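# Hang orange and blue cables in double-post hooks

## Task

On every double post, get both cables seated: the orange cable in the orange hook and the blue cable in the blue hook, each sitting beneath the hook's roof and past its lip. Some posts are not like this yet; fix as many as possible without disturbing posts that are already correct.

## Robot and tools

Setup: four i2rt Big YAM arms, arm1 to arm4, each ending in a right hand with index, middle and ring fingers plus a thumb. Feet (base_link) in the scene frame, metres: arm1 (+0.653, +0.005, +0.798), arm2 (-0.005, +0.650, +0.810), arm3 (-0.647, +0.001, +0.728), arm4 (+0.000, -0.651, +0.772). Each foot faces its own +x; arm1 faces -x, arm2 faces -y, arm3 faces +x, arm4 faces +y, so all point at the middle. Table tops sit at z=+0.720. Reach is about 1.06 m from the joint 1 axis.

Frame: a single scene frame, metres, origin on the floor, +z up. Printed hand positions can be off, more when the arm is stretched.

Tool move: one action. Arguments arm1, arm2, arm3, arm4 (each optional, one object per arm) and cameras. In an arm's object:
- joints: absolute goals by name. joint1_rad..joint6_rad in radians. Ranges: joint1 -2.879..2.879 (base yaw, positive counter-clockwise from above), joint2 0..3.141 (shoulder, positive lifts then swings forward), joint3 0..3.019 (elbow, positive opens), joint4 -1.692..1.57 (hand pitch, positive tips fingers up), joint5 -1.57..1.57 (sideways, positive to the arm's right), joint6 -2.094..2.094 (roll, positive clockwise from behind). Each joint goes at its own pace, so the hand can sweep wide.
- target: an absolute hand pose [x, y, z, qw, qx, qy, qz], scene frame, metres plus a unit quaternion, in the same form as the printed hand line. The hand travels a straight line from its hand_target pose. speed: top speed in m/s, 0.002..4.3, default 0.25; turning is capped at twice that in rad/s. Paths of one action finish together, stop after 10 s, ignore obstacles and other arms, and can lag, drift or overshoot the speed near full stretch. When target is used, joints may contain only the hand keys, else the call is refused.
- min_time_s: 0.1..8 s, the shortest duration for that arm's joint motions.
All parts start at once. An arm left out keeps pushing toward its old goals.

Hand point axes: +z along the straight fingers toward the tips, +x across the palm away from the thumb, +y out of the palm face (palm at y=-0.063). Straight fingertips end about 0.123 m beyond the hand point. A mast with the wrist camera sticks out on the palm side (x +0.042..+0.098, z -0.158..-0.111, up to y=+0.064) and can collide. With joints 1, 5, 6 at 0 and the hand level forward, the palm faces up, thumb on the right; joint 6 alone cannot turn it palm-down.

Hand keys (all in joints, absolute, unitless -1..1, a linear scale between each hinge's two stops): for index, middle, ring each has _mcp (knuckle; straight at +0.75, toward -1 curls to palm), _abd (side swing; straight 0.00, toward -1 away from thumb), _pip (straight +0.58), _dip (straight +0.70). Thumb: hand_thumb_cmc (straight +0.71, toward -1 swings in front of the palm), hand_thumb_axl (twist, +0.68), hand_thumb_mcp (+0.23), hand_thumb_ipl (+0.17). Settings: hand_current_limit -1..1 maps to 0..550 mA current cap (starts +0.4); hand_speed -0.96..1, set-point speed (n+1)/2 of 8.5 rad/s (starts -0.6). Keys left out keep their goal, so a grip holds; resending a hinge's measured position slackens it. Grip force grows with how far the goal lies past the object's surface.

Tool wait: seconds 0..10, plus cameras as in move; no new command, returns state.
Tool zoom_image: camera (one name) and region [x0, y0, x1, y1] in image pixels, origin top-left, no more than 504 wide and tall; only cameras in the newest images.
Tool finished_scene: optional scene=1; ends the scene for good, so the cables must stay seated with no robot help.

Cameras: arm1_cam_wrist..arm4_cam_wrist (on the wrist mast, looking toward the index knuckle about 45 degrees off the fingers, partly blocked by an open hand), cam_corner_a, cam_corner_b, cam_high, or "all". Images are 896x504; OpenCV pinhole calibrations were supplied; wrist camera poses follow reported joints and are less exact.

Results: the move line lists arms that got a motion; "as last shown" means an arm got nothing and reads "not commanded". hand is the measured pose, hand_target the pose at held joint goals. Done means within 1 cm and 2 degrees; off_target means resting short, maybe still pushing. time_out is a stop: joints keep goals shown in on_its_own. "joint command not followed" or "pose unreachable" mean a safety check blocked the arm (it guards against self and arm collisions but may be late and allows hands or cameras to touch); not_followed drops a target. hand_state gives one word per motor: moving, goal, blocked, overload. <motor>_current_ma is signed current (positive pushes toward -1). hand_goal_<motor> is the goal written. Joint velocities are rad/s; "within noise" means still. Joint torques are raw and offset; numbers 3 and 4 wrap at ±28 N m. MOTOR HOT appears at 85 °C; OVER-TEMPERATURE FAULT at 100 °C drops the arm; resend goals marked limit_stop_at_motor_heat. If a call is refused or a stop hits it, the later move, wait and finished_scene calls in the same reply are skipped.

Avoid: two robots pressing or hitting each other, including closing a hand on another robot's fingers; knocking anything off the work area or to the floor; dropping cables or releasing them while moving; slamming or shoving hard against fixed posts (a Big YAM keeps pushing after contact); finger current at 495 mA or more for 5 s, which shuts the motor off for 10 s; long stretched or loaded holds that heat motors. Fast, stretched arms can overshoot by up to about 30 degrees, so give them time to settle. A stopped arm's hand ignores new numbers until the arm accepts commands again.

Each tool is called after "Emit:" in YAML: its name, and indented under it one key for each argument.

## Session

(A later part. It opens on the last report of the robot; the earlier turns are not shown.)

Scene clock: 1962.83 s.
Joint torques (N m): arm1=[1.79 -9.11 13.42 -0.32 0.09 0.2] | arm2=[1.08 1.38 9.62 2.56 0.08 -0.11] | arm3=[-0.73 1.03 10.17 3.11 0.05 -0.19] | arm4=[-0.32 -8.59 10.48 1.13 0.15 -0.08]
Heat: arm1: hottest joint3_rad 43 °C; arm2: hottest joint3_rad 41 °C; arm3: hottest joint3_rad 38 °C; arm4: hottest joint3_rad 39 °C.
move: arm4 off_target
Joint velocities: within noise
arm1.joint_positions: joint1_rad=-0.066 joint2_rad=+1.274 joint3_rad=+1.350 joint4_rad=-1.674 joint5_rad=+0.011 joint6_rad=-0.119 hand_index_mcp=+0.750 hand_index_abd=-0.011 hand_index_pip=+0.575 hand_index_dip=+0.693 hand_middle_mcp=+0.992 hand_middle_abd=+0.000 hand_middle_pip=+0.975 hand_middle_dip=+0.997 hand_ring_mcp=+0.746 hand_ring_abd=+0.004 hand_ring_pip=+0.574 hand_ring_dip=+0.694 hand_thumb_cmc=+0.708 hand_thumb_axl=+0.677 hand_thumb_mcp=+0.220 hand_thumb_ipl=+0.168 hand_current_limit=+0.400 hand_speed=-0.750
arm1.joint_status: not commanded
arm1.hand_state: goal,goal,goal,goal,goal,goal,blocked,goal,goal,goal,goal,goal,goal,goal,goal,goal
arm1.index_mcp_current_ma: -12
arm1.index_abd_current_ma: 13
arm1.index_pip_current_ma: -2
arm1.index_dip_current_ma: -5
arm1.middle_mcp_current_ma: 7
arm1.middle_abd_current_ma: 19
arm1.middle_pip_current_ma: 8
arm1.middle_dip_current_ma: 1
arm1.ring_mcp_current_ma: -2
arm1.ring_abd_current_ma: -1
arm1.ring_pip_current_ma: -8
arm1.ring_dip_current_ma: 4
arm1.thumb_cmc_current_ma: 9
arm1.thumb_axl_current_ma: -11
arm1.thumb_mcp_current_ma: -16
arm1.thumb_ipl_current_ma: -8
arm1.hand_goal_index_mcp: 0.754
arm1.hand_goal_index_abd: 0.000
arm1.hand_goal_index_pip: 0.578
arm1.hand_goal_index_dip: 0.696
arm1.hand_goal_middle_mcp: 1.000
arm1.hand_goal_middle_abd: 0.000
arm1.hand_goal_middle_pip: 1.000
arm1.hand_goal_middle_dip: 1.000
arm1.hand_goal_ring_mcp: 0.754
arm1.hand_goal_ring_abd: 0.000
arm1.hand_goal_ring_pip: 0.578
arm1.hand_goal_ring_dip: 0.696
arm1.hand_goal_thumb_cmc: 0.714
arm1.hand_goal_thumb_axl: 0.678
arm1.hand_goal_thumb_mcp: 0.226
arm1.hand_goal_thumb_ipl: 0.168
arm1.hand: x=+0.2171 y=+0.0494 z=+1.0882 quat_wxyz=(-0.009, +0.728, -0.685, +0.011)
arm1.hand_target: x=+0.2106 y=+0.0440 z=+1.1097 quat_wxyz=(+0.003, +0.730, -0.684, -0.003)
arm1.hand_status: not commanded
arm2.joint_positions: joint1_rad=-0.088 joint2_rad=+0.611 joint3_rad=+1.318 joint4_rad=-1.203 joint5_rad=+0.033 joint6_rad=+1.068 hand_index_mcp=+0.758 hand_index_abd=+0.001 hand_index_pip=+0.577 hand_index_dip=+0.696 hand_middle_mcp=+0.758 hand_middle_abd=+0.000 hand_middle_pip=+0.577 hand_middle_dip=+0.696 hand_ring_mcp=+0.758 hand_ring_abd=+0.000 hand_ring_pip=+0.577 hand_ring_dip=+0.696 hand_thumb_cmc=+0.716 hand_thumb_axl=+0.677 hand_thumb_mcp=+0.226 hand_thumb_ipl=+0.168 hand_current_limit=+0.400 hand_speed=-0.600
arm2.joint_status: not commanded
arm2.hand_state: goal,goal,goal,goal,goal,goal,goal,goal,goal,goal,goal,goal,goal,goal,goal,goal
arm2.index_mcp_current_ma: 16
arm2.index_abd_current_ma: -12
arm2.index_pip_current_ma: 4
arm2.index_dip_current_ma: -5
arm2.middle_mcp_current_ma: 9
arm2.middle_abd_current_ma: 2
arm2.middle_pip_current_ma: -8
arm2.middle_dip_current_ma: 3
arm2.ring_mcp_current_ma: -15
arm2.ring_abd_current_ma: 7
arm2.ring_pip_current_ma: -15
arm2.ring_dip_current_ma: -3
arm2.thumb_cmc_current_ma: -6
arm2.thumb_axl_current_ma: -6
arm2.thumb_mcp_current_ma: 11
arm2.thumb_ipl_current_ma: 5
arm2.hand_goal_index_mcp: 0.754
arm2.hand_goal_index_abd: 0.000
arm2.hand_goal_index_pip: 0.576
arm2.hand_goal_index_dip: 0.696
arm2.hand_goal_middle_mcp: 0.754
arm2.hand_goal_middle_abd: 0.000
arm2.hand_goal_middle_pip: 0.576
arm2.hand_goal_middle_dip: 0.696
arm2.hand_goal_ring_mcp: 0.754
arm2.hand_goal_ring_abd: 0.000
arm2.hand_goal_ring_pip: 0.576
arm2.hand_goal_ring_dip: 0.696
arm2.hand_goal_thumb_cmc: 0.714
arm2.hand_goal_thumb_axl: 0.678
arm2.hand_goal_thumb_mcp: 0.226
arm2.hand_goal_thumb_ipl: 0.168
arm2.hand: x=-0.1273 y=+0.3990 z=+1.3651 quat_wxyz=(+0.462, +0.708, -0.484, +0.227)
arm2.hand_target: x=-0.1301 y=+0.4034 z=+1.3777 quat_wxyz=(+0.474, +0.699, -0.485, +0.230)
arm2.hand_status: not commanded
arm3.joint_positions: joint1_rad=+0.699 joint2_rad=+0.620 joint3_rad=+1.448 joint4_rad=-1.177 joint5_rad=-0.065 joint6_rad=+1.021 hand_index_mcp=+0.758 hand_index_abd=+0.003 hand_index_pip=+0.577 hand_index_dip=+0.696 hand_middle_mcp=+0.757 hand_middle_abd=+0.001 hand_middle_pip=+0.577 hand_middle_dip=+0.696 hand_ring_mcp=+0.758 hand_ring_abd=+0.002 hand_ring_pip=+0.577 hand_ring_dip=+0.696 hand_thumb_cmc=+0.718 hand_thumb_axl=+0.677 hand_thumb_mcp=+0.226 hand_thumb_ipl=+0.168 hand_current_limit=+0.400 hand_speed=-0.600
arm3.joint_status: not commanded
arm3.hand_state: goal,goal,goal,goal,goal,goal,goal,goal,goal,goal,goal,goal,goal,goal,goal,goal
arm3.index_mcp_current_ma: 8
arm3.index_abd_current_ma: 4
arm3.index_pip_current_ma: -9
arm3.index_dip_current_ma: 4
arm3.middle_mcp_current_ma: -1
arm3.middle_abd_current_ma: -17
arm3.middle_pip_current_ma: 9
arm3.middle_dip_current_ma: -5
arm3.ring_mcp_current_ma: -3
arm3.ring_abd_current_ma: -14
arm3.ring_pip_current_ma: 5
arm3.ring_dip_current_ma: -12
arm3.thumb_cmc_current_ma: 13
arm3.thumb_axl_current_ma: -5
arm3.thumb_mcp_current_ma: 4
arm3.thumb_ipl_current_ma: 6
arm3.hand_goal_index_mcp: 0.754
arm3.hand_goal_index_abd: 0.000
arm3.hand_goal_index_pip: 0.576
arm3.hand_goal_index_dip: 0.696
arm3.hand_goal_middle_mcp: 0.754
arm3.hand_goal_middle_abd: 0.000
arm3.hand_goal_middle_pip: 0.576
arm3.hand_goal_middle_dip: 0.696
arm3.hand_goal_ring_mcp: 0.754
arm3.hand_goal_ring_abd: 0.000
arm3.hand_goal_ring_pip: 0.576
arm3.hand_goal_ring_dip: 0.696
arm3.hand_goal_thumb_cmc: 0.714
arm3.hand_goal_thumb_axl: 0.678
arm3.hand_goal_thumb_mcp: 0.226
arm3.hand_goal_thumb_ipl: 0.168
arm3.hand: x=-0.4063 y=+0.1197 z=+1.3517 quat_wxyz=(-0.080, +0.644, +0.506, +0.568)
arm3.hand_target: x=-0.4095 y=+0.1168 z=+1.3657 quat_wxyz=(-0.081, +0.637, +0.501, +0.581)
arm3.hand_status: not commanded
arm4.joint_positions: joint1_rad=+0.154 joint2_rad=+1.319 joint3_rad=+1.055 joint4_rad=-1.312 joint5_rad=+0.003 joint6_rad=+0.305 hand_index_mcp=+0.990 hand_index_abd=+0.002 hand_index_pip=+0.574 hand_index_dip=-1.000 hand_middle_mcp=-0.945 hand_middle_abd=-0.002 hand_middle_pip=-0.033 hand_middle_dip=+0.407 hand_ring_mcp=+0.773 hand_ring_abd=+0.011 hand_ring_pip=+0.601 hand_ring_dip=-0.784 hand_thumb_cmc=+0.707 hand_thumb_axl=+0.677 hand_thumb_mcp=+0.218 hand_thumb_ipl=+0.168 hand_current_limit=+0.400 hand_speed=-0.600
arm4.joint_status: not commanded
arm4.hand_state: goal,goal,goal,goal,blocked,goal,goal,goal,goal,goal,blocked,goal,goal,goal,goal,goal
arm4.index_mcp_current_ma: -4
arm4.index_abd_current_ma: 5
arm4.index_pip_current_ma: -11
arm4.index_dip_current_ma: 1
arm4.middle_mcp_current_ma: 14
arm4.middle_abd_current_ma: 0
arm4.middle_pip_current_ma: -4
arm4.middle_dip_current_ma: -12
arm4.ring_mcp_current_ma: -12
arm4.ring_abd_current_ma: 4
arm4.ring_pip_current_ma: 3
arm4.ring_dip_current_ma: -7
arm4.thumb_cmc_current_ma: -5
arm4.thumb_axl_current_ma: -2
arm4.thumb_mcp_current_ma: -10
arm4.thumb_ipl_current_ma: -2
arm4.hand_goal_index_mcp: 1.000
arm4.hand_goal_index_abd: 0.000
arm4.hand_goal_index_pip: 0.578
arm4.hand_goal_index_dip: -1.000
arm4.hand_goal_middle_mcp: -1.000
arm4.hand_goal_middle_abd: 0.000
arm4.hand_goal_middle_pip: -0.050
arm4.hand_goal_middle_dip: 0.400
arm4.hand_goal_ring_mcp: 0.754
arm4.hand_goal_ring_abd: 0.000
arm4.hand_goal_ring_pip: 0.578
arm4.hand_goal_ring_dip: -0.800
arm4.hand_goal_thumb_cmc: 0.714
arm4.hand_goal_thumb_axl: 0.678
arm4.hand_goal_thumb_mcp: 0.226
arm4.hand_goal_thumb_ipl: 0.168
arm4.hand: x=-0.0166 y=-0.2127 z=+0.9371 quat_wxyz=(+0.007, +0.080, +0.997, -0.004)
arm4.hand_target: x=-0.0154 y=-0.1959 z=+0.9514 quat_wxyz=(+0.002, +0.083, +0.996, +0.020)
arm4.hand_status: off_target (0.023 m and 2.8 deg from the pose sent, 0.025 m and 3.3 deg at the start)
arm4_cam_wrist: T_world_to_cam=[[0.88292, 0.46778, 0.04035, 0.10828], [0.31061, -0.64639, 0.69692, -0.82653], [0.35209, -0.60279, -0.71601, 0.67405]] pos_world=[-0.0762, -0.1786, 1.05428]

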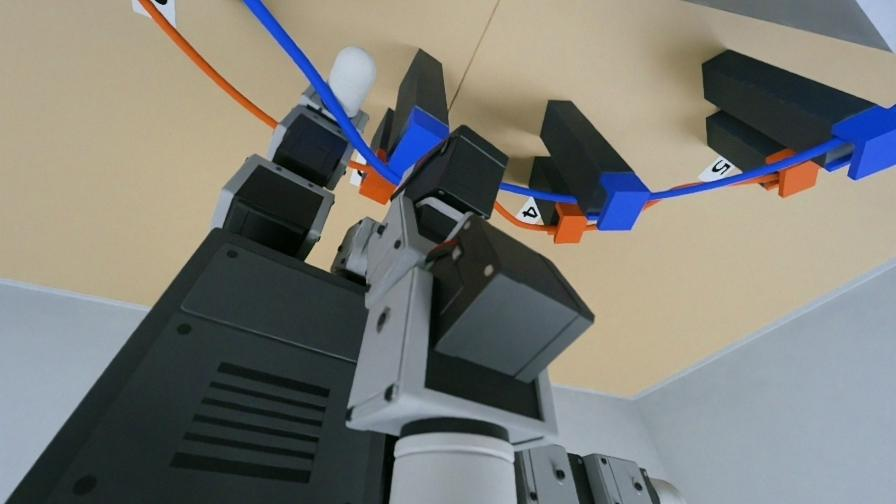

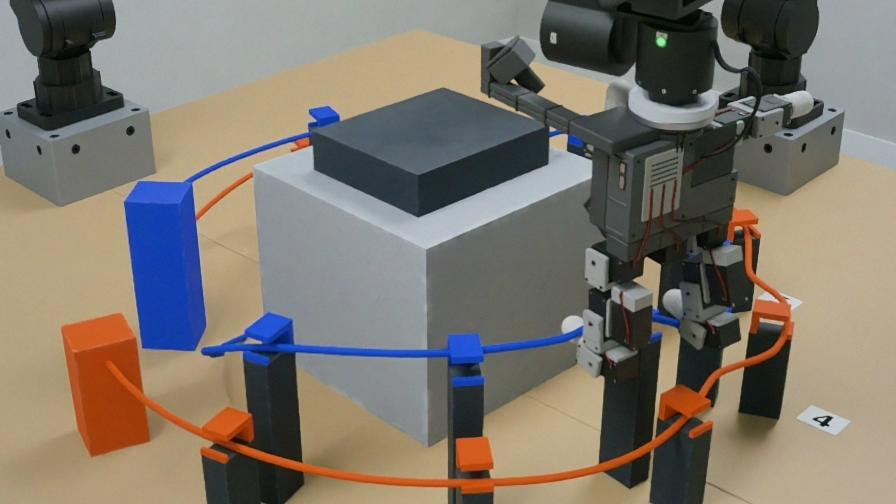

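Emit:
move:
  arm4: {"target": [-0.0155, -0.193, 0.94, 0.002, 0.0828, 0.9963, 0.02], "speed": 0.06}
  cameras: ["arm4_cam_wrist", "cam_corner_a"]

Emit:
zoom_image:
  camera: "cam_corner_a"
  region: [600, 270, 720, 370]

Emit:
zoom_image:
  camera: "arm4_cam_wrist"
  region: [240, 20, 560, 240]

Scene clock: 1968.80 s.
Joint torques (N m): arm1=[1.96 -9.64 13.27 -0.35 0.07 0.17] | arm2=[1.49 0.56 9.42 2.62 0.08 -0.1] | arm3=[-1.44 0.56 10.24 3.15 0.05 -0.17] | arm4=[-0.32 -8.53 9.2 1.58 0.17 -0.09]
Heat: arm1: hottest joint3_rad 43 °C; arm2: hottest joint3_rad 41 °C; arm3: hottest joint3_rad 38 °C; arm4: hottest joint3_rad 39 °C.
move: arm4 off_target
Joint velocities: within noise
arm1, arm2, arm3: as last shown
arm1.index_mcp_current_ma: -20
arm1.index_abd_current_ma: 6
arm1.index_pip_current_ma: 7
arm1.index_dip_current_ma: 4
arm1.middle_mcp_current_ma: -11
arm1.middle_abd_current_ma: 3
arm1.middle_pip_current_ma: -2
arm1.middle_dip_current_ma: -18
arm1.ring_mcp_current_ma: -6
arm1.ring_abd_current_ma: 5
arm1.ring_pip_current_ma: 0
arm1.thumb_cmc_current_ma: 21
arm1.thumb_axl_current_ma: -1
arm1.thumb_mcp_current_ma: -7
arm1.thumb_ipl_current_ma: 0
arm2.index_mcp_current_ma: 9
arm2.index_abd_current_ma: -10
arm2.index_pip_current_ma: -11
arm2.index_dip_current_ma: -9
arm2.middle_mcp_current_ma: 0
arm2.middle_abd_current_ma: 13
arm2.middle_pip_current_ma: -14
arm2.middle_dip_current_ma: -5
arm2.ring_mcp_current_ma: 2
arm2.ring_abd_current_ma: 17
arm2.ring_dip_current_ma: 0
arm2.thumb_cmc_current_ma: 0
arm2.thumb_axl_current_ma: -10
arm2.thumb_mcp_current_ma: 2
arm2.thumb_ipl_current_ma: -16
arm3.index_mcp_current_ma: -4
arm3.index_abd_current_ma: -3
arm3.index_pip_current_ma: -11
arm3.index_dip_current_ma: -9
arm3.middle_mcp_current_ma: 4
arm3.middle_abd_current_ma: 3
arm3.middle_pip_current_ma: 3
arm3.middle_dip_current_ma: -1
arm3.ring_abd_current_ma: -6
arm3.ring_pip_current_ma: 2
arm3.ring_dip_current_ma: -6
arm3.thumb_cmc_current_ma: 17
arm3.thumb_axl_current_ma: 11
arm3.thumb_mcp_current_ma: 7
arm3.thumb_ipl_current_ma: -3
arm4.joint_positions: joint1_rad=+0.154 joint2_rad=+1.331 joint3_rad=+1.055 joint4_rad=-1.291 joint5_rad=+0.003 joint6_rad=+0.305 hand_index_mcp=+1.000 hand_index_abd=+0.004 hand_index_pip=+0.579 hand_index_dip=-1.000 hand_middle_mcp=-0.945 hand_middle_abd=-0.002 hand_middle_pip=-0.033 hand_middle_dip=+0.407 hand_ring_mcp=+0.781 hand_ring_abd=+0.010 hand_ring_pip=+0.600 hand_ring_dip=-0.786 hand_thumb_cmc=+0.707 hand_thumb_axl=+0.677 hand_thumb_mcp=+0.218 hand_thumb_ipl=+0.168 hand_current_limit=+0.400 hand_speed=-0.600
arm4.joint_status: not commanded
arm4.hand_state: goal,goal,goal,goal,blocked,goal,goal,goal,blocked,goal,blocked,goal,goal,goal,goal,goal
arm4.index_mcp_current_ma: 7
arm4.index_abd_current_ma: 4
arm4.index_pip_current_ma: -7
arm4.index_dip_current_ma: 4
arm4.middle_mcp_current_ma: 23
arm4.middle_abd_current_ma: -8
arm4.middle_pip_current_ma: -5
arm4.middle_dip_current_ma: -7
arm4.ring_mcp_current_ma: 2
arm4.ring_abd_current_ma: -10
arm4.ring_pip_current_ma: 2
arm4.ring_dip_current_ma: -3
arm4.thumb_cmc_current_ma: -9
arm4.thumb_axl_current_ma: -6
arm4.thumb_mcp_current_ma: -6
arm4.thumb_ipl_current_ma: 7
arm4.hand_goal_index_mcp: 1.000
arm4.hand_goal_index_abd: 0.000
arm4.hand_goal_index_pip: 0.578
arm4.hand_goal_index_dip: -1.000
arm4.hand_goal_middle_mcp: -1.000
arm4.hand_goal_middle_abd: 0.000
arm4.hand_goal_middle_pip: -0.050
arm4.hand_goal_middle_dip: 0.400
arm4.hand_goal_ring_mcp: 0.754
arm4.hand_goal_ring_abd: 0.000
arm4.hand_goal_ring_pip: 0.578
arm4.hand_goal_ring_dip: -0.800
arm4.hand_goal_thumb_cmc: 0.714
arm4.hand_goal_thumb_axl: 0.678
arm4.hand_goal_thumb_mcp: 0.226
arm4.hand_goal_thumb_ipl: 0.168
arm4.hand: x=-0.0175 y=-0.2072 z=+0.9338 quat_wxyz=(+0.006, +0.080, +0.997, +0.001)
arm4.hand_target: x=-0.0154 y=-0.1935 z=+0.9404 quat_wxyz=(+0.002, +0.083, +0.996, +0.020)
arm4.hand_status: off_target (0.016 m and 2.3 deg from the pose sent, 0.020 m and 2.8 deg at the start)
arm4_cam_wrist: T_world_to_cam=[[0.88299, 0.46743, 0.04284, 0.10419], [0.31211, -0.65285, 0.6902, -0.81549], [0.35059, -0.59607, -0.72235, 0.68262]] pos_world=[-0.0768, -0.1742, 1.05148]

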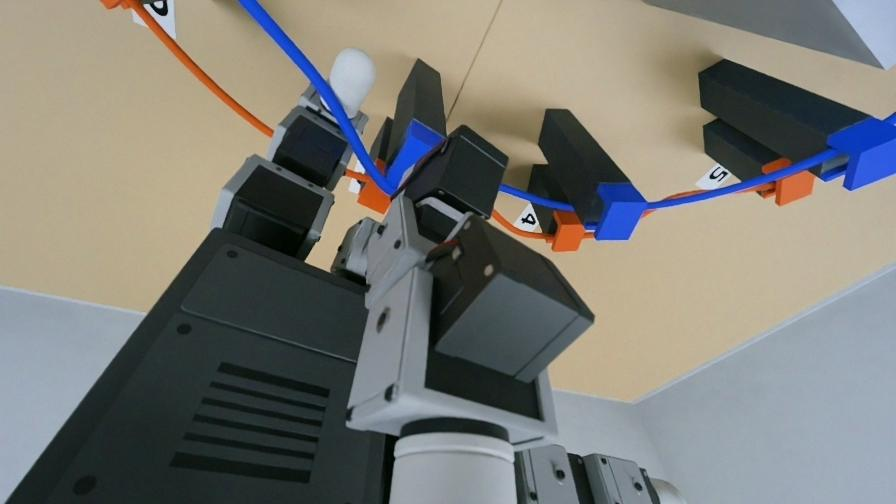

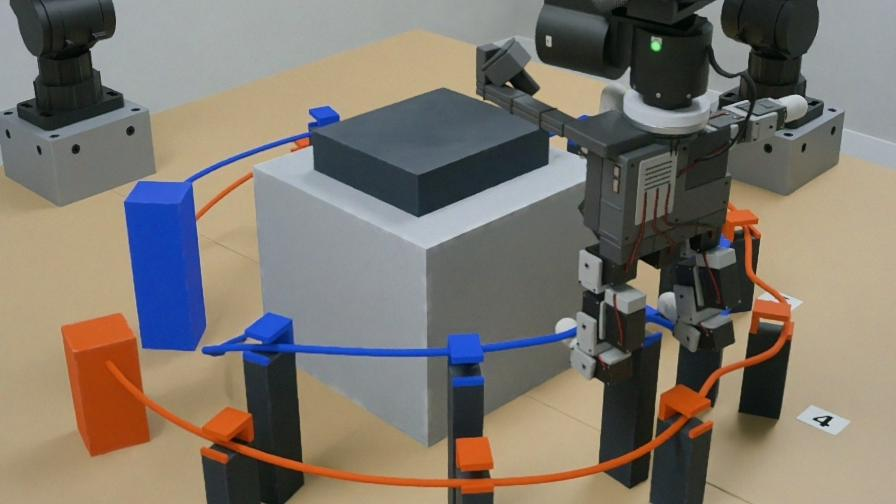

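Scaled by 4.200 from the camera's image (finer frame: 1280x720).

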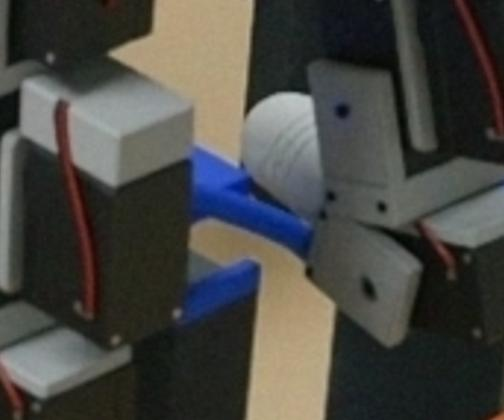

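Scaled by 1.575 from the camera's image (finer frame: 1280x720).

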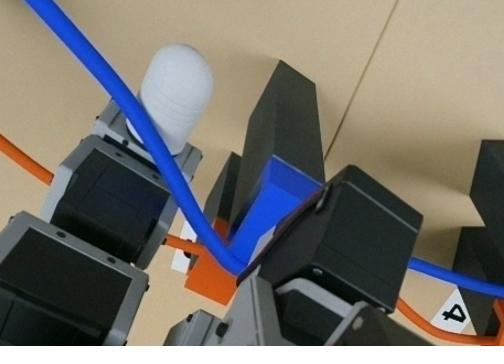

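Emit:
move:
  arm4: {"target": [-0.0155, -0.189, 0.933, 0.002, 0.0828, 0.9963, 0.02], "speed": 0.06}
  cameras: ["arm4_cam_wrist", "cam_corner_a"]

Emit:
zoom_image:
  camera: "cam_corner_a"
  region: [600, 270, 720, 370]

Emit:
zoom_image:
  camera: "arm4_cam_wrist"
  region: [240, 20, 560, 240]

Scene clock: 1976.93 s.
Joint torques (N m): arm1=[2.08 -9.35 13.29 -0.32 0.09 0.19] | arm2=[1.32 1.26 9.47 2.52 0.08 -0.14] | arm3=[-1.49 0.97 10.17 3.14 0.06 -0.17] | arm4=[-0.44 -8.7 8.87 1.66 0.27 -0.1]
Heat: arm1: hottest joint3_rad 43 °C; arm2: hottest joint3_rad 41 °C; arm3: hottest joint3_rad 38 °C; arm4: hottest joint3_rad 39 °C.
move: arm4 off_target
Joint velocities: within noise
arm1, arm2, arm3: as last shown
arm1.index_mcp_current_ma: 5
arm1.index_abd_current_ma: 19
arm1.index_pip_current_ma: -12
arm1.index_dip_current_ma: 3
arm1.middle_mcp_current_ma: -14
arm1.middle_abd_current_ma: 8
arm1.middle_pip_current_ma: 2
arm1.middle_dip_current_ma: 6
arm1.ring_mcp_current_ma: 4
arm1.ring_abd_current_ma: 2
arm1.ring_pip_current_ma: 9
arm1.ring_dip_current_ma: -3
arm1.thumb_cmc_current_ma: 13
arm1.thumb_axl_current_ma: -18
arm1.thumb_mcp_current_ma: -20
arm1.thumb_ipl_current_ma: -18
arm2.index_mcp_current_ma: 22
arm2.index_abd_current_ma: -6
arm2.index_pip_current_ma: 3
arm2.index_dip_current_ma: -5
arm2.middle_mcp_current_ma: 10
arm2.middle_abd_current_ma: 23
arm2.middle_pip_current_ma: 6
arm2.middle_dip_current_ma: 5
arm2.ring_mcp_current_ma: -7
arm2.ring_abd_current_ma: -1
arm2.ring_pip_current_ma: -5
arm2.ring_dip_current_ma: 6
arm2.thumb_cmc_current_ma: 1
arm2.thumb_axl_current_ma: -21
arm2.thumb_mcp_current_ma: -10
arm2.thumb_ipl_current_ma: 10
arm3.index_mcp_current_ma: 13
arm3.index_abd_current_ma: 9
arm3.index_pip_current_ma: -4
arm3.index_dip_current_ma: -6
arm3.middle_mcp_current_ma: -7
arm3.middle_abd_current_ma: -2
arm3.middle_pip_current_ma: 5
arm3.middle_dip_current_ma: 7
arm3.ring_mcp_current_ma: -12
arm3.ring_abd_current_ma: -11
arm3.ring_pip_current_ma: -6
arm3.ring_dip_current_ma: -5
arm3.thumb_cmc_current_ma: 4
arm3.thumb_axl_current_ma: 0
arm3.thumb_mcp_current_ma: -8
arm3.thumb_ipl_current_ma: 6
arm4.joint_positions: joint1_rad=+0.154 joint2_rad=+1.346 joint3_rad=+1.055 joint4_rad=-1.273 joint5_rad=+0.000 joint6_rad=+0.305 hand_index_mcp=+1.000 hand_index_abd=+0.008 hand_index_pip=+0.586 hand_index_dip=-1.000 hand_middle_mcp=-0.945 hand_middle_abd=-0.002 hand_middle_pip=-0.033 hand_middle_dip=+0.407 hand_ring_mcp=+0.783 hand_ring_abd=-0.003 hand_ring_pip=+0.596 hand_ring_dip=-0.788 hand_thumb_cmc=+0.717 hand_thumb_axl=+0.677 hand_thumb_mcp=+0.218 hand_thumb_ipl=+0.168 hand_current_limit=+0.400 hand_speed=-0.600
arm4.joint_status: not commanded
arm4.hand_state: goal,goal,goal,goal,blocked,goal,goal,goal,blocked,goal,goal,goal,goal,goal,goal,goal
arm4.index_mcp_current_ma: 11
arm4.index_abd_current_ma: -4
arm4.index_pip_current_ma: -16
arm4.index_dip_current_ma: 2
arm4.middle_mcp_current_ma: 13
arm4.middle_abd_current_ma: -8
arm4.middle_pip_current_ma: -2
arm4.middle_dip_current_ma: 7
arm4.ring_mcp_current_ma: 0
arm4.ring_abd_current_ma: -11
arm4.ring_pip_current_ma: -3
arm4.ring_dip_current_ma: 5
arm4.thumb_cmc_current_ma: 9
arm4.thumb_axl_current_ma: 4
arm4.thumb_mcp_current_ma: -11
arm4.thumb_ipl_current_ma: 8
arm4.hand_goal_index_mcp: 1.000
arm4.hand_goal_index_abd: 0.000
arm4.hand_goal_index_pip: 0.578
arm4.hand_goal_index_dip: -1.000
arm4.hand_goal_middle_mcp: -1.000
arm4.hand_goal_middle_abd: 0.000
arm4.hand_goal_middle_pip: -0.050
arm4.hand_goal_middle_dip: 0.400
arm4.hand_goal_ring_mcp: 0.754
arm4.hand_goal_ring_abd: 0.000
arm4.hand_goal_ring_pip: 0.578
arm4.hand_goal_ring_dip: -0.800
arm4.hand_goal_thumb_cmc: 0.714
arm4.hand_goal_thumb_axl: 0.678
arm4.hand_goal_thumb_mcp: 0.226
arm4.hand_goal_thumb_ipl: 0.168
arm4.hand: x=-0.0185 y=-0.2025 z=+0.9286 quat_wxyz=(+0.005, +0.080, +0.997, +0.002)
arm4.hand_target: x=-0.0154 y=-0.1894 z=+0.9333 quat_wxyz=(+0.002, +0.083, +0.996, +0.020)
arm4.hand_status: off_target (0.014 m and 2.1 deg from the pose sent, 0.018 m and 2.3 deg at the start)
arm4_cam_wrist: T_world_to_cam=[[0.88308, 0.46738, 0.04156, 0.10434], [0.31399, -0.65443, 0.68785, -0.80651], [0.34868, -0.59437, -0.72467, 0.68454]] pos_world=[-0.0776, -0.1697, 1.04648]

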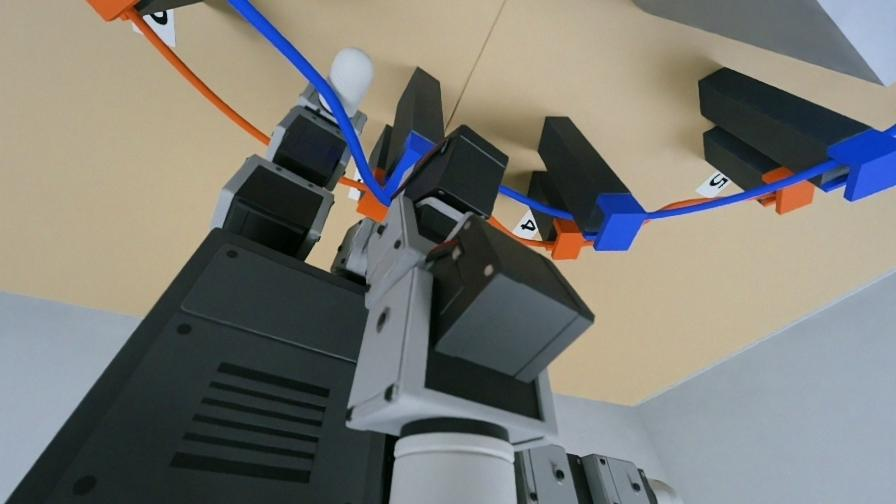

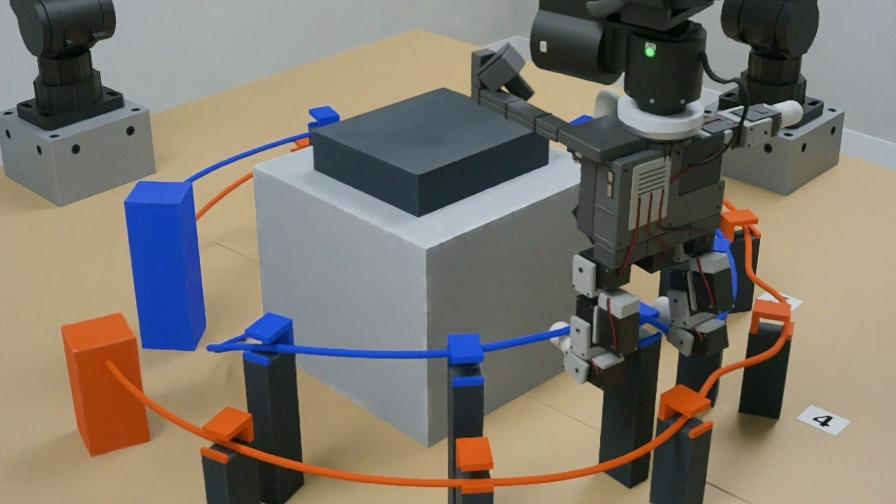

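Scaled by 4.200 from the camera's image (finer frame: 1280x720).

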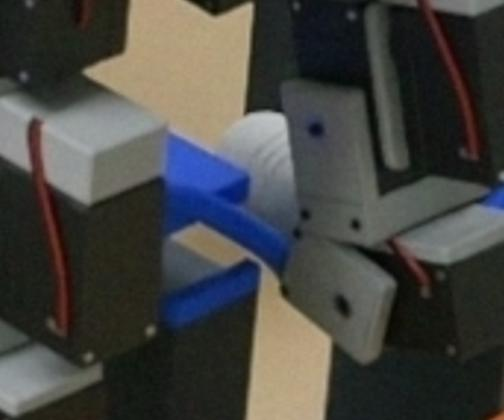

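Scaled by 1.575 from the camera's image (finer frame: 1280x720).

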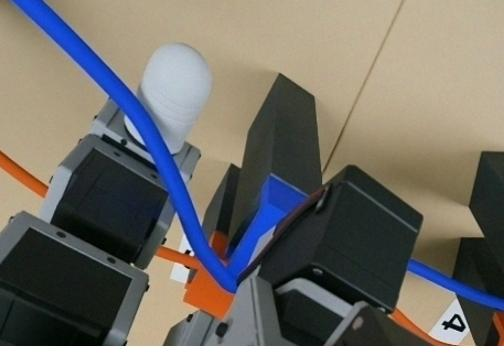

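Emit:
move:
  arm4: {"target": [-0.0195, -0.246, 0.949, 0.001, 0.0828, 0.9965, 0.01], "speed": 0.08}

Emit:
move:
  arm4: {"joints": {"hand_index_dip": -0.26}}
  cameras: ["arm4_cam_wrist", "cam_corner_a"]

Emit:
zoom_image:
  camera: "cam_corner_a"
  region: [580, 260, 740, 390]

Emit:
zoom_image:
  camera: "arm4_cam_wrist"
  region: [240, 20, 560, 240]

Scene clock: 2050.33 s.
Joint torques (N m): arm1=[1.73 -9.58 13.34 -0.27 0.06 0.2] | arm2=[1.44 0.62 9.66 2.52 0.05 -0.11] | arm3=[-1.49 1.2 10.19 2.97 0.05 -0.19] | arm4=[0.97 -8.59 8.59 -0.1 0.04 0.11]
Heat: arm1: hottest joint3_rad 44 °C; arm2: hottest joint3_rad 41 °C; arm3: hottest joint3_rad 38 °C; arm4: hottest joint3_rad 36 °C.
move: arm4 done
Joint velocities: within noise
arm1, arm2, arm3: as last shown
arm1.index_mcp_current_ma: -15
arm1.index_abd_current_ma: -3
arm1.index_pip_current_ma: 3
arm1.middle_mcp_current_ma: 1
arm1.middle_abd_current_ma: 2
arm1.middle_pip_current_ma: -5
arm1.middle_dip_current_ma: -24
arm1.ring_mcp_current_ma: -4
arm1.ring_abd_current_ma: 6
arm1.ring_pip_current_ma: 2
arm1.ring_dip_current_ma: -10
arm1.thumb_cmc_current_ma: 9
arm1.thumb_axl_current_ma: 0
arm1.thumb_mcp_current_ma: -9
arm1.thumb_ipl_current_ma: 3
arm2.index_mcp_current_ma: 9
arm2.index_abd_current_ma: -8
arm2.index_pip_current_ma: 2
arm2.index_dip_current_ma: -7
arm2.middle_mcp_current_ma: 0
arm2.middle_abd_current_ma: -5
arm2.middle_pip_current_ma: -4
arm2.middle_dip_current_ma: -4
arm2.ring_mcp_current_ma: 10
arm2.ring_abd_current_ma: 12
arm2.ring_pip_current_ma: -3
arm2.ring_dip_current_ma: 2
arm2.thumb_cmc_current_ma: 5
arm2.thumb_axl_current_ma: -8
arm2.thumb_mcp_current_ma: 3
arm2.thumb_ipl_current_ma: 8
arm3.index_mcp_current_ma: 17
arm3.index_abd_current_ma: 6
arm3.index_pip_current_ma: -11
arm3.index_dip_current_ma: 10
arm3.middle_mcp_current_ma: -1
arm3.middle_abd_current_ma: -18
arm3.middle_pip_current_ma: 12
arm3.ring_mcp_current_ma: -9
arm3.ring_abd_current_ma: -1
arm3.ring_pip_current_ma: -7
arm3.ring_dip_current_ma: -11
arm3.thumb_cmc_current_ma: 2
arm3.thumb_axl_current_ma: -4
arm3.thumb_mcp_current_ma: -3
arm3.thumb_ipl_current_ma: 0
arm4.joint_positions: joint1_rad=+0.165 joint2_rad=+1.216 joint3_rad=+0.976 joint4_rad=-1.315 joint5_rad=+0.000 joint6_rad=+0.316 hand_index_mcp=+0.987 hand_index_abd=+0.010 hand_index_pip=+0.574 hand_index_dip=-1.000 hand_middle_mcp=-0.945 hand_middle_abd=-0.002 hand_middle_pip=-0.033 hand_middle_dip=+0.407 hand_ring_mcp=+0.752 hand_ring_abd=-0.003 hand_ring_pip=+0.590 hand_ring_dip=-0.788 hand_thumb_cmc=+0.718 hand_thumb_axl=+0.677 hand_thumb_mcp=+0.218 hand_thumb_ipl=+0.168 hand_current_limit=+0.400 hand_speed=-0.600
arm4.joint_status: not commanded
arm4.hand_state: goal,goal,goal,goal,blocked,goal,goal,goal,goal,goal,goal,goal,goal,goal,goal,goal
arm4.index_mcp_current_ma: -3
arm4.index_abd_current_ma: 3
arm4.index_pip_current_ma: -16
arm4.index_dip_current_ma: 5
arm4.middle_mcp_current_ma: 8
arm4.middle_abd_current_ma: -12
arm4.middle_pip_current_ma: -4
arm4.middle_dip_current_ma: 0
arm4.ring_mcp_current_ma: -6
arm4.ring_abd_current_ma: -4
arm4.ring_pip_current_ma: 7
arm4.ring_dip_current_ma: -1
arm4.thumb_cmc_current_ma: 2
arm4.thumb_axl_current_ma: 0
arm4.thumb_mcp_current_ma: -3
arm4.thumb_ipl_current_ma: -3
arm4.hand_goal_index_mcp: 1.000
arm4.hand_goal_index_abd: 0.000
arm4.hand_goal_index_pip: 0.578
arm4.hand_goal_index_dip: -1.000
arm4.hand_goal_middle_mcp: -1.000
arm4.hand_goal_middle_abd: 0.000
arm4.hand_goal_middle_pip: -0.050
arm4.hand_goal_middle_dip: 0.400
arm4.hand_goal_ring_mcp: 0.754
arm4.hand_goal_ring_abd: 0.000
arm4.hand_goal_ring_pip: 0.578
arm4.hand_goal_ring_dip: -0.800
arm4.hand_goal_thumb_cmc: 0.714
arm4.hand_goal_thumb_axl: 0.678
arm4.hand_goal_thumb_mcp: 0.226
arm4.hand_goal_thumb_ipl: 0.168
arm4.hand: x=-0.0161 y=-0.2448 z=+0.9426 quat_wxyz=(+0.003, +0.080, +0.997, +0.006)
arm4.hand_target: x=-0.0194 y=-0.2460 z=+0.9488 quat_wxyz=(+0.001, +0.083, +0.997, +0.010)
arm4.hand_status: done (0.007 m and 0.6 deg from the pose sent, 0.048 m and 1.1 deg at the start)
pictures: none

Scene clock: 2051.27 s.
Joint torques (N m): arm1=[1.79 -9.47 13.31 -0.35 0.07 0.2] | arm2=[1.32 0.91 9.33 2.65 0.05 -0.11] | arm3=[-1.49 0.62 10.28 3.06 0.05 -0.17] | arm4=[0.97 -8.47 8.55 -0.09 0.03 0.11]
Heat: arm1: hottest joint3_rad 44 °C; arm2: hottest joint3_rad 41 °C; arm3: hottest joint3_rad 38 °C; arm4: hottest joint3_rad 36 °C.
move: arm4 off_target
Joint velocities: within noise
arm1, arm2, arm3: as last shown
arm1.index_mcp_current_ma: 1
arm1.index_abd_current_ma: 8
arm1.index_pip_current_ma: -3
arm1.index_dip_current_ma: 9
arm1.middle_mcp_current_ma: -5
arm1.middle_abd_current_ma: -4
arm1.middle_pip_current_ma: -11
arm1.middle_dip_current_ma: -5
arm1.ring_mcp_current_ma: 5
arm1.ring_abd_current_ma: 2
arm1.ring_pip_current_ma: 5
arm1.ring_dip_current_ma: 1
arm1.thumb_cmc_current_ma: 16
arm1.thumb_axl_current_ma: -6
arm1.thumb_mcp_current_ma: 7
arm1.thumb_ipl_current_ma: 2
arm2.index_mcp_current_ma: 15
arm2.index_abd_current_ma: -5
arm2.index_pip_current_ma: 8
arm2.index_dip_current_ma: 3
arm2.middle_mcp_current_ma: 16
arm2.middle_abd_current_ma: -11
arm2.middle_pip_current_ma: 22
arm2.middle_dip_current_ma: -12
arm2.ring_mcp_current_ma: 2
arm2.ring_abd_current_ma: 0
arm2.ring_pip_current_ma: -2
arm2.ring_dip_current_ma: 18
arm2.thumb_cmc_current_ma: 16
arm2.thumb_axl_current_ma: -12
arm2.thumb_mcp_current_ma: 13
arm2.thumb_ipl_current_ma: 14
arm3.index_mcp_current_ma: 2
arm3.index_abd_current_ma: 0
arm3.index_pip_current_ma: -8
arm3.index_dip_current_ma: 6
arm3.middle_mcp_current_ma: 7
arm3.middle_abd_current_ma: -4
arm3.middle_pip_current_ma: 8
arm3.middle_dip_current_ma: 15
arm3.ring_mcp_current_ma: -8
arm3.ring_pip_current_ma: -1
arm3.ring_dip_current_ma: -2
arm3.thumb_cmc_current_ma: 0
arm3.thumb_axl_current_ma: 4
arm3.thumb_ipl_current_ma: -9
arm4.joint_positions: joint1_rad=+0.165 joint2_rad=+1.216 joint3_rad=+0.976 joint4_rad=-1.315 joint5_rad=+0.000 joint6_rad=+0.317 hand_index_mcp=+0.959 hand_index_abd=-0.005 hand_index_pip=+0.550 hand_index_dip=-0.306 hand_middle_mcp=-0.945 hand_middle_abd=-0.002 hand_middle_pip=-0.033 hand_middle_dip=+0.407 hand_ring_mcp=+0.763 hand_ring_abd=+0.011 hand_ring_pip=+0.590 hand_ring_dip=-0.788 hand_thumb_cmc=+0.718 hand_thumb_axl=+0.677 hand_thumb_mcp=+0.218 hand_thumb_ipl=+0.168 hand_current_limit=+0.400 hand_speed=-0.600
arm4.joint_status: hand_index_dip off_target (ended at -0.306, target -0.260)
arm4.hand_state: blocked,goal,blocked,blocked,blocked,goal,goal,goal,goal,goal,goal,goal,goal,goal,goal,goal
arm4.index_mcp_current_ma: -5
arm4.index_abd_current_ma: -3
arm4.index_pip_current_ma: -11
arm4.index_dip_current_ma: -7
arm4.middle_mcp_current_ma: 10
arm4.middle_abd_current_ma: -10
arm4.middle_pip_current_ma: 1
arm4.middle_dip_current_ma: 8
arm4.ring_mcp_current_ma: -5
arm4.ring_abd_current_ma: 2
arm4.ring_pip_current_ma: 1
arm4.ring_dip_current_ma: 10
arm4.thumb_cmc_current_ma: -3
arm4.thumb_axl_current_ma: 7
arm4.thumb_mcp_current_ma: -8
arm4.thumb_ipl_current_ma: -4
arm4.hand_goal_index_mcp: 1.000
arm4.hand_goal_index_abd: 0.000
arm4.hand_goal_index_pip: 0.578
arm4.hand_goal_index_dip: -0.260
arm4.hand_goal_middle_mcp: -1.000
arm4.hand_goal_middle_abd: 0.000
arm4.hand_goal_middle_pip: -0.050
arm4.hand_goal_middle_dip: 0.400
arm4.hand_goal_ring_mcp: 0.754
arm4.hand_goal_ring_abd: 0.000
arm4.hand_goal_ring_pip: 0.578
arm4.hand_goal_ring_dip: -0.800
arm4.hand_goal_thumb_cmc: 0.714
arm4.hand_goal_thumb_axl: 0.678
arm4.hand_goal_thumb_mcp: 0.226
arm4.hand_goal_thumb_ipl: 0.168
arm4.hand: x=-0.0160 y=-0.2448 z=+0.9426 quat_wxyz=(+0.004, +0.081, +0.997, +0.006)
arm4.hand_target: x=-0.0194 y=-0.2460 z=+0.9488 quat_wxyz=(+0.001, +0.083, +0.997, +0.010)
arm4.hand_status: not commanded
arm4_cam_wrist: T_world_to_cam=[[0.88346, 0.46639, 0.04439, 0.11833], [0.3145, -0.66061, 0.68168, -0.84036], [0.34725, -0.58827, -0.73031, 0.67544]] pos_world=[-0.0748, -0.213, 1.06087]

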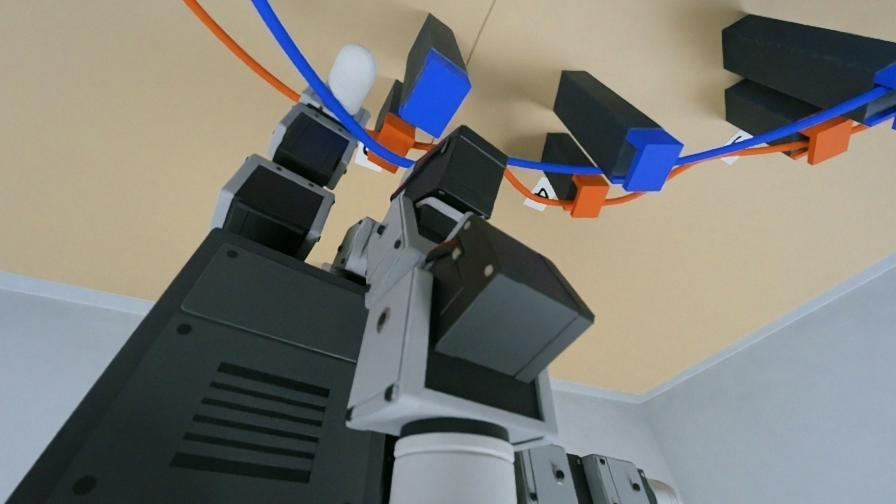

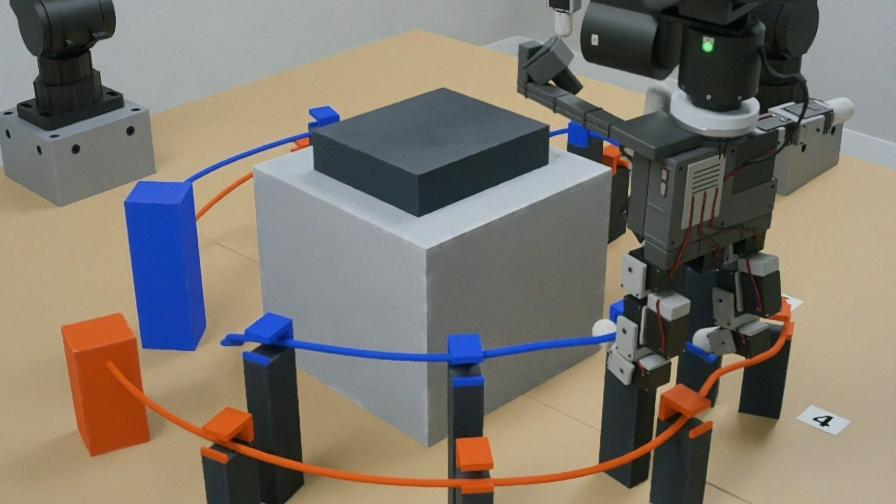

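Scaled by 3.150 from the camera's image (finer frame: 1280x720).

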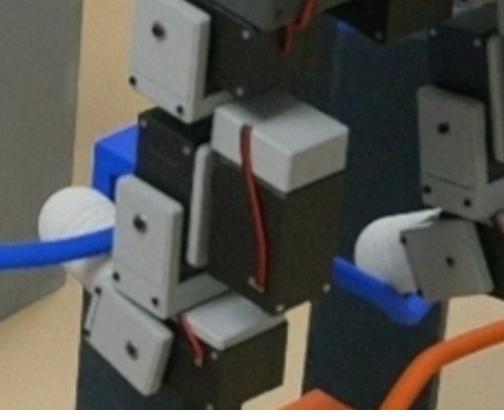

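Scaled by 1.575 from the camera's image (finer frame: 1280x720).

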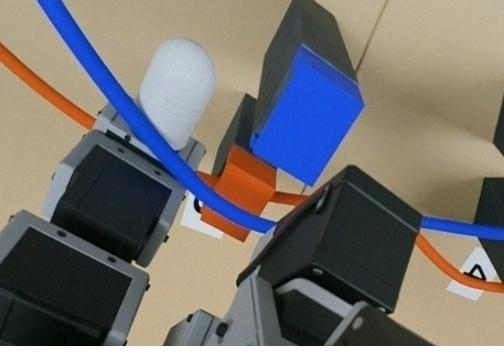

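Emit:
move:
  arm4: {"joints": {"hand_index_dip": -1.0, "hand_index_pip": -0.5}}

Emit:
move:
  arm4: {"target": [-0.0225, -0.251, 0.964, 0.001, 0.0828, 0.9965, 0.01], "speed": 0.08}
  cameras: ["arm4_cam_wrist", "cam_corner_a"]

Emit:
zoom_image:
  camera: "cam_corner_a"
  region: [580, 240, 740, 370]

Emit:
zoom_image:
  camera: "arm4_cam_wrist"
  region: [240, 20, 560, 240]

Scene clock: 2090.43 s.
Joint torques (N m): arm1=[1.38 -9.35 13.31 -0.39 0.08 0.21] | arm2=[0.97 0.62 9.54 2.71 0.12 -0.11] | arm3=[-0.5 1.03 10.19 3.34 0.07 -0.2] | arm4=[0.97 -8.41 8.57 0.01 0.1 0.11]
Heat: arm1: hottest joint3_rad 44 °C; arm2: hottest joint3_rad 41 °C; arm3: hottest joint3_rad 38 °C; arm4: hottest joint3_rad 35 °C.
move: arm4 off_target
Joint velocities: within noise
arm1, arm2, arm3: as last shown
arm1.index_mcp_current_ma: -1
arm1.index_abd_current_ma: 10
arm1.index_pip_current_ma: -15
arm1.index_dip_current_ma: -5
arm1.middle_mcp_current_ma: -16
arm1.middle_abd_current_ma: -3
arm1.middle_pip_current_ma: 5
arm1.middle_dip_current_ma: -9
arm1.ring_mcp_current_ma: -9
arm1.ring_abd_current_ma: -6
arm1.ring_pip_current_ma: 7
arm1.ring_dip_current_ma: -8
arm1.thumb_cmc_current_ma: 9
arm1.thumb_axl_current_ma: 4
arm1.thumb_mcp_current_ma: -3
arm1.thumb_ipl_current_ma: -9
arm2.index_mcp_current_ma: 5
arm2.index_abd_current_ma: -21
arm2.index_pip_current_ma: -20
arm2.index_dip_current_ma: -9
arm2.middle_mcp_current_ma: 10
arm2.middle_abd_current_ma: 6
arm2.middle_pip_current_ma: -6
arm2.middle_dip_current_ma: -7
arm2.ring_mcp_current_ma: -3
arm2.ring_abd_current_ma: -5
arm2.ring_pip_current_ma: 3
arm2.ring_dip_current_ma: 14
arm2.thumb_cmc_current_ma: -16
arm2.thumb_axl_current_ma: -7
arm2.thumb_mcp_current_ma: -4
arm2.thumb_ipl_current_ma: 10
arm3.index_mcp_current_ma: 4
arm3.index_abd_current_ma: -2
arm3.index_pip_current_ma: -1
arm3.index_dip_current_ma: 2
arm3.middle_mcp_current_ma: -2
arm3.middle_abd_current_ma: -7
arm3.middle_pip_current_ma: 10
arm3.middle_dip_current_ma: 12
arm3.ring_mcp_current_ma: -16
arm3.ring_abd_current_ma: -8
arm3.ring_pip_current_ma: -10
arm3.ring_dip_current_ma: -21
arm3.thumb_axl_current_ma: -8
arm3.thumb_mcp_current_ma: 2
arm3.thumb_ipl_current_ma: -8
arm4.joint_positions: joint1_rad=+0.165 joint2_rad=+1.216 joint3_rad=+0.976 joint4_rad=-1.317 joint5_rad=-0.001 joint6_rad=+0.317 hand_index_mcp=+0.989 hand_index_abd=+0.006 hand_index_pip=-0.479 hand_index_dip=-0.997 hand_middle_mcp=-0.945 hand_middle_abd=-0.002 hand_middle_pip=-0.033 hand_middle_dip=+0.407 hand_ring_mcp=+0.752 hand_ring_abd=-0.003 hand_ring_pip=+0.590 hand_ring_dip=-0.788 hand_thumb_cmc=+0.718 hand_thumb_axl=+0.677 hand_thumb_mcp=+0.218 hand_thumb_ipl=+0.168 hand_current_limit=+0.400 hand_speed=-0.600
arm4.joint_status: hand_index_pip off_target (ended at -0.479, target -0.500); the others done
arm4.hand_state: goal,goal,blocked,goal,blocked,goal,goal,goal,goal,goal,goal,goal,goal,goal,goal,goal
arm4.index_mcp_current_ma: 1
arm4.index_abd_current_ma: 11
arm4.index_pip_current_ma: 1
arm4.index_dip_current_ma: 7
arm4.middle_mcp_current_ma: 17
arm4.middle_abd_current_ma: -7
arm4.middle_pip_current_ma: -4
arm4.middle_dip_current_ma: 5
arm4.ring_mcp_current_ma: -2
arm4.ring_abd_current_ma: -7
arm4.ring_pip_current_ma: -3
arm4.ring_dip_current_ma: 3
arm4.thumb_cmc_current_ma: -4
arm4.thumb_axl_current_ma: 0
arm4.thumb_mcp_current_ma: 2
arm4.thumb_ipl_current_ma: -4
arm4.hand_goal_index_mcp: 1.000
arm4.hand_goal_index_abd: 0.000
arm4.hand_goal_index_pip: -0.500
arm4.hand_goal_index_dip: -1.000
arm4.hand_goal_middle_mcp: -1.000
arm4.hand_goal_middle_abd: 0.000
arm4.hand_goal_middle_pip: -0.050
arm4.hand_goal_middle_dip: 0.400
arm4.hand_goal_ring_mcp: 0.754
arm4.hand_goal_ring_abd: 0.000
arm4.hand_goal_ring_pip: 0.578
arm4.hand_goal_ring_dip: -0.800
arm4.hand_goal_thumb_cmc: 0.714
arm4.hand_goal_thumb_axl: 0.678
arm4.hand_goal_thumb_mcp: 0.226
arm4.hand_goal_thumb_ipl: 0.168
arm4.hand: x=-0.0162 y=-0.2454 z=+0.9424 quat_wxyz=(+0.003, +0.081, +0.997, +0.005)
arm4.hand_target: x=-0.0195 y=-0.2460 z=+0.9488 quat_wxyz=(+0.001, +0.083, +0.997, +0.010)
arm4.hand_status: not commanded
pictures: none

Scene clock: 2091.40 s.
Joint torques (N m): arm1=[2.02 -9.29 13.33 -0.32 0.05 0.18] | arm2=[1.55 1.2 9.36 2.63 0.07 -0.1] | arm3=[-0.91 0.85 10.29 3.14 0.04 -0.2] | arm4=[1.03 -8.29 10.25 -0.14 0.1 0.1]
Heat: arm1: hottest joint3_rad 44 °C; arm2: hottest joint3_rad 41 °C; arm3: hottest joint3_rad 38 °C; arm4: hottest joint3_rad 35 °C.
move: arm4 off_target
Joint velocities: within noise
arm1, arm2, arm3: as last shown
arm1.index_mcp_current_ma: -10
arm1.index_abd_current_ma: 29
arm1.index_pip_current_ma: -9
arm1.index_dip_current_ma: 4
arm1.middle_mcp_current_ma: -4
arm1.middle_abd_current_ma: 12
arm1.middle_pip_current_ma: -5
arm1.middle_dip_current_ma: -11
arm1.ring_mcp_current_ma: 6
arm1.ring_abd_current_ma: 2
arm1.ring_pip_current_ma: -5
arm1.ring_dip_current_ma: -15
arm1.thumb_cmc_current_ma: 17
arm1.thumb_axl_current_ma: 0
arm1.thumb_mcp_current_ma: 20
arm1.thumb_ipl_current_ma: -18
arm2.index_mcp_current_ma: 14
arm2.index_abd_current_ma: -10
arm2.index_pip_current_ma: 8
arm2.index_dip_current_ma: -5
arm2.middle_mcp_current_ma: 1
arm2.middle_abd_current_ma: 2
arm2.middle_pip_current_ma: 9
arm2.middle_dip_current_ma: -21
arm2.ring_mcp_current_ma: 9
arm2.ring_abd_current_ma: 16
arm2.ring_pip_current_ma: -3
arm2.ring_dip_current_ma: 7
arm2.thumb_cmc_current_ma: -1
arm2.thumb_axl_current_ma: -13
arm2.thumb_mcp_current_ma: 12
arm2.thumb_ipl_current_ma: 15
arm3.index_mcp_current_ma: 9
arm3.index_abd_current_ma: 2
arm3.index_pip_current_ma: -10
arm3.middle_mcp_current_ma: 9
arm3.middle_pip_current_ma: 7
arm3.middle_dip_current_ma: 2
arm3.ring_mcp_current_ma: -7
arm3.ring_abd_current_ma: -1
arm3.ring_pip_current_ma: -5
arm3.ring_dip_current_ma: -7
arm3.thumb_cmc_current_ma: -1
arm3.thumb_axl_current_ma: -5
arm3.thumb_ipl_current_ma: -3
arm4.joint_positions: joint1_rad=+0.176 joint2_rad=+1.197 joint3_rad=+0.976 joint4_rad=-1.360 joint5_rad=-0.001 joint6_rad=+0.329 hand_index_mcp=+0.989 hand_index_abd=+0.006 hand_index_pip=-0.479 hand_index_dip=-0.997 hand_middle_mcp=-0.945 hand_middle_abd=-0.002 hand_middle_pip=-0.033 hand_middle_dip=+0.407 hand_ring_mcp=+0.752 hand_ring_abd=+0.011 hand_ring_pip=+0.590 hand_ring_dip=-0.788 hand_thumb_cmc=+0.718 hand_thumb_axl=+0.677 hand_thumb_mcp=+0.218 hand_thumb_ipl=+0.168 hand_current_limit=+0.400 hand_speed=-0.600
arm4.joint_status: not commanded
arm4.hand_state: goal,goal,blocked,goal,blocked,goal,goal,goal,goal,goal,goal,goal,goal,goal,goal,goal
arm4.index_mcp_current_ma: 9
arm4.index_abd_current_ma: 14
arm4.index_pip_current_ma: -1
arm4.index_dip_current_ma: 12
arm4.middle_mcp_current_ma: 22
arm4.middle_abd_current_ma: 1
arm4.middle_pip_current_ma: -3
arm4.middle_dip_current_ma: -8
arm4.ring_mcp_current_ma: -14
arm4.ring_abd_current_ma: -13
arm4.ring_pip_current_ma: 1
arm4.ring_dip_current_ma: 0
arm4.thumb_cmc_current_ma: -10
arm4.thumb_axl_current_ma: 10
arm4.thumb_mcp_current_ma: -8
arm4.thumb_ipl_current_ma: 8
arm4.hand_goal_index_mcp: 1.000
arm4.hand_goal_index_abd: 0.000
arm4.hand_goal_index_pip: -0.500
arm4.hand_goal_index_dip: -1.000
arm4.hand_goal_middle_mcp: -1.000
arm4.hand_goal_middle_abd: 0.000
arm4.hand_goal_middle_pip: -0.050
arm4.hand_goal_middle_dip: 0.400
arm4.hand_goal_ring_mcp: 0.754
arm4.hand_goal_ring_abd: 0.000
arm4.hand_goal_ring_pip: 0.578
arm4.hand_goal_ring_dip: -0.800
arm4.hand_goal_thumb_cmc: 0.714
arm4.hand_goal_thumb_axl: 0.678
arm4.hand_goal_thumb_mcp: 0.226
arm4.hand_goal_thumb_ipl: 0.168
arm4.hand: x=-0.0177 y=-0.2571 z=+0.9467 quat_wxyz=(+0.006, +0.082, +0.997, -0.006)
arm4.hand_target: x=-0.0223 y=-0.2513 z=+0.9639 quat_wxyz=(+0.001, +0.083, +0.997, +0.010)
arm4.hand_status: off_target (0.019 m and 1.9 deg from the pose sent, 0.023 m and 0.6 deg at the start)
arm4_cam_wrist: T_world_to_cam=[[0.88418, 0.46583, 0.03505, 0.13416], [0.31176, -0.64429, 0.69835, -0.86232], [0.34789, -0.60654, -0.7149, 0.65253]] pos_world=[-0.0768, -0.2223, 1.06398]

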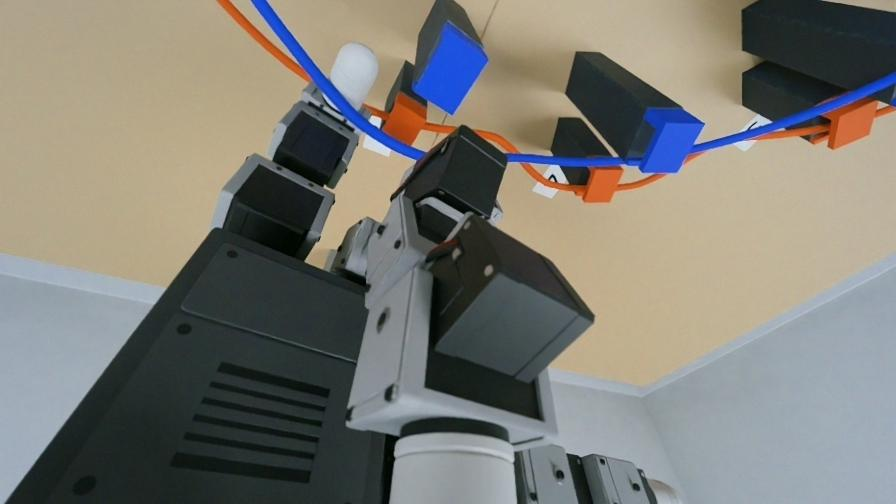

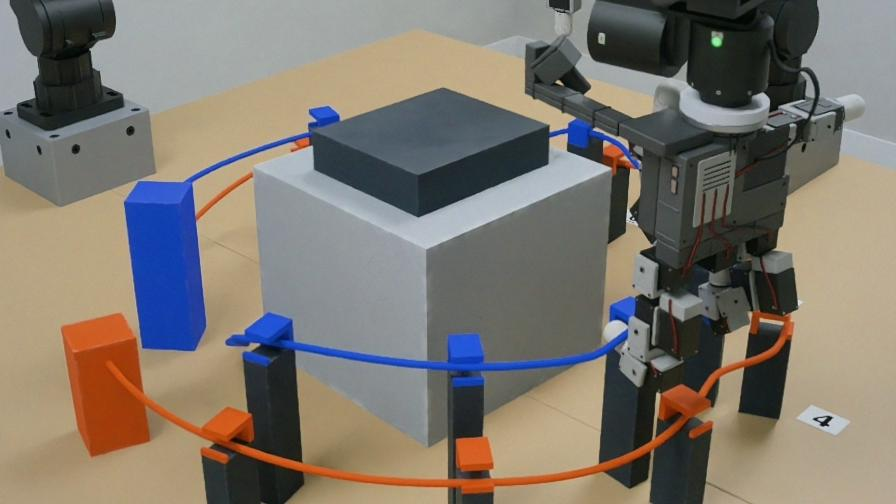

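Scaled by 3.150 from the camera's image (finer frame: 1280x720).

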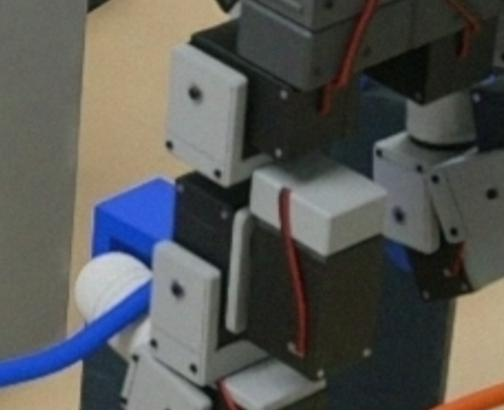

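Scaled by 1.575 from the camera's image (finer frame: 1280x720).

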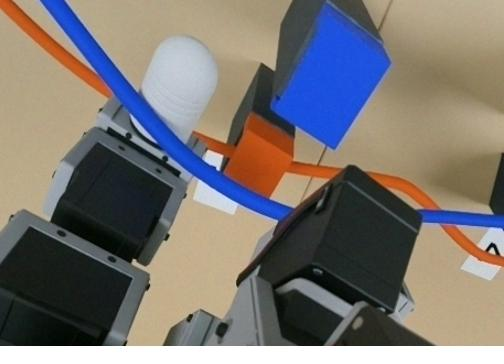

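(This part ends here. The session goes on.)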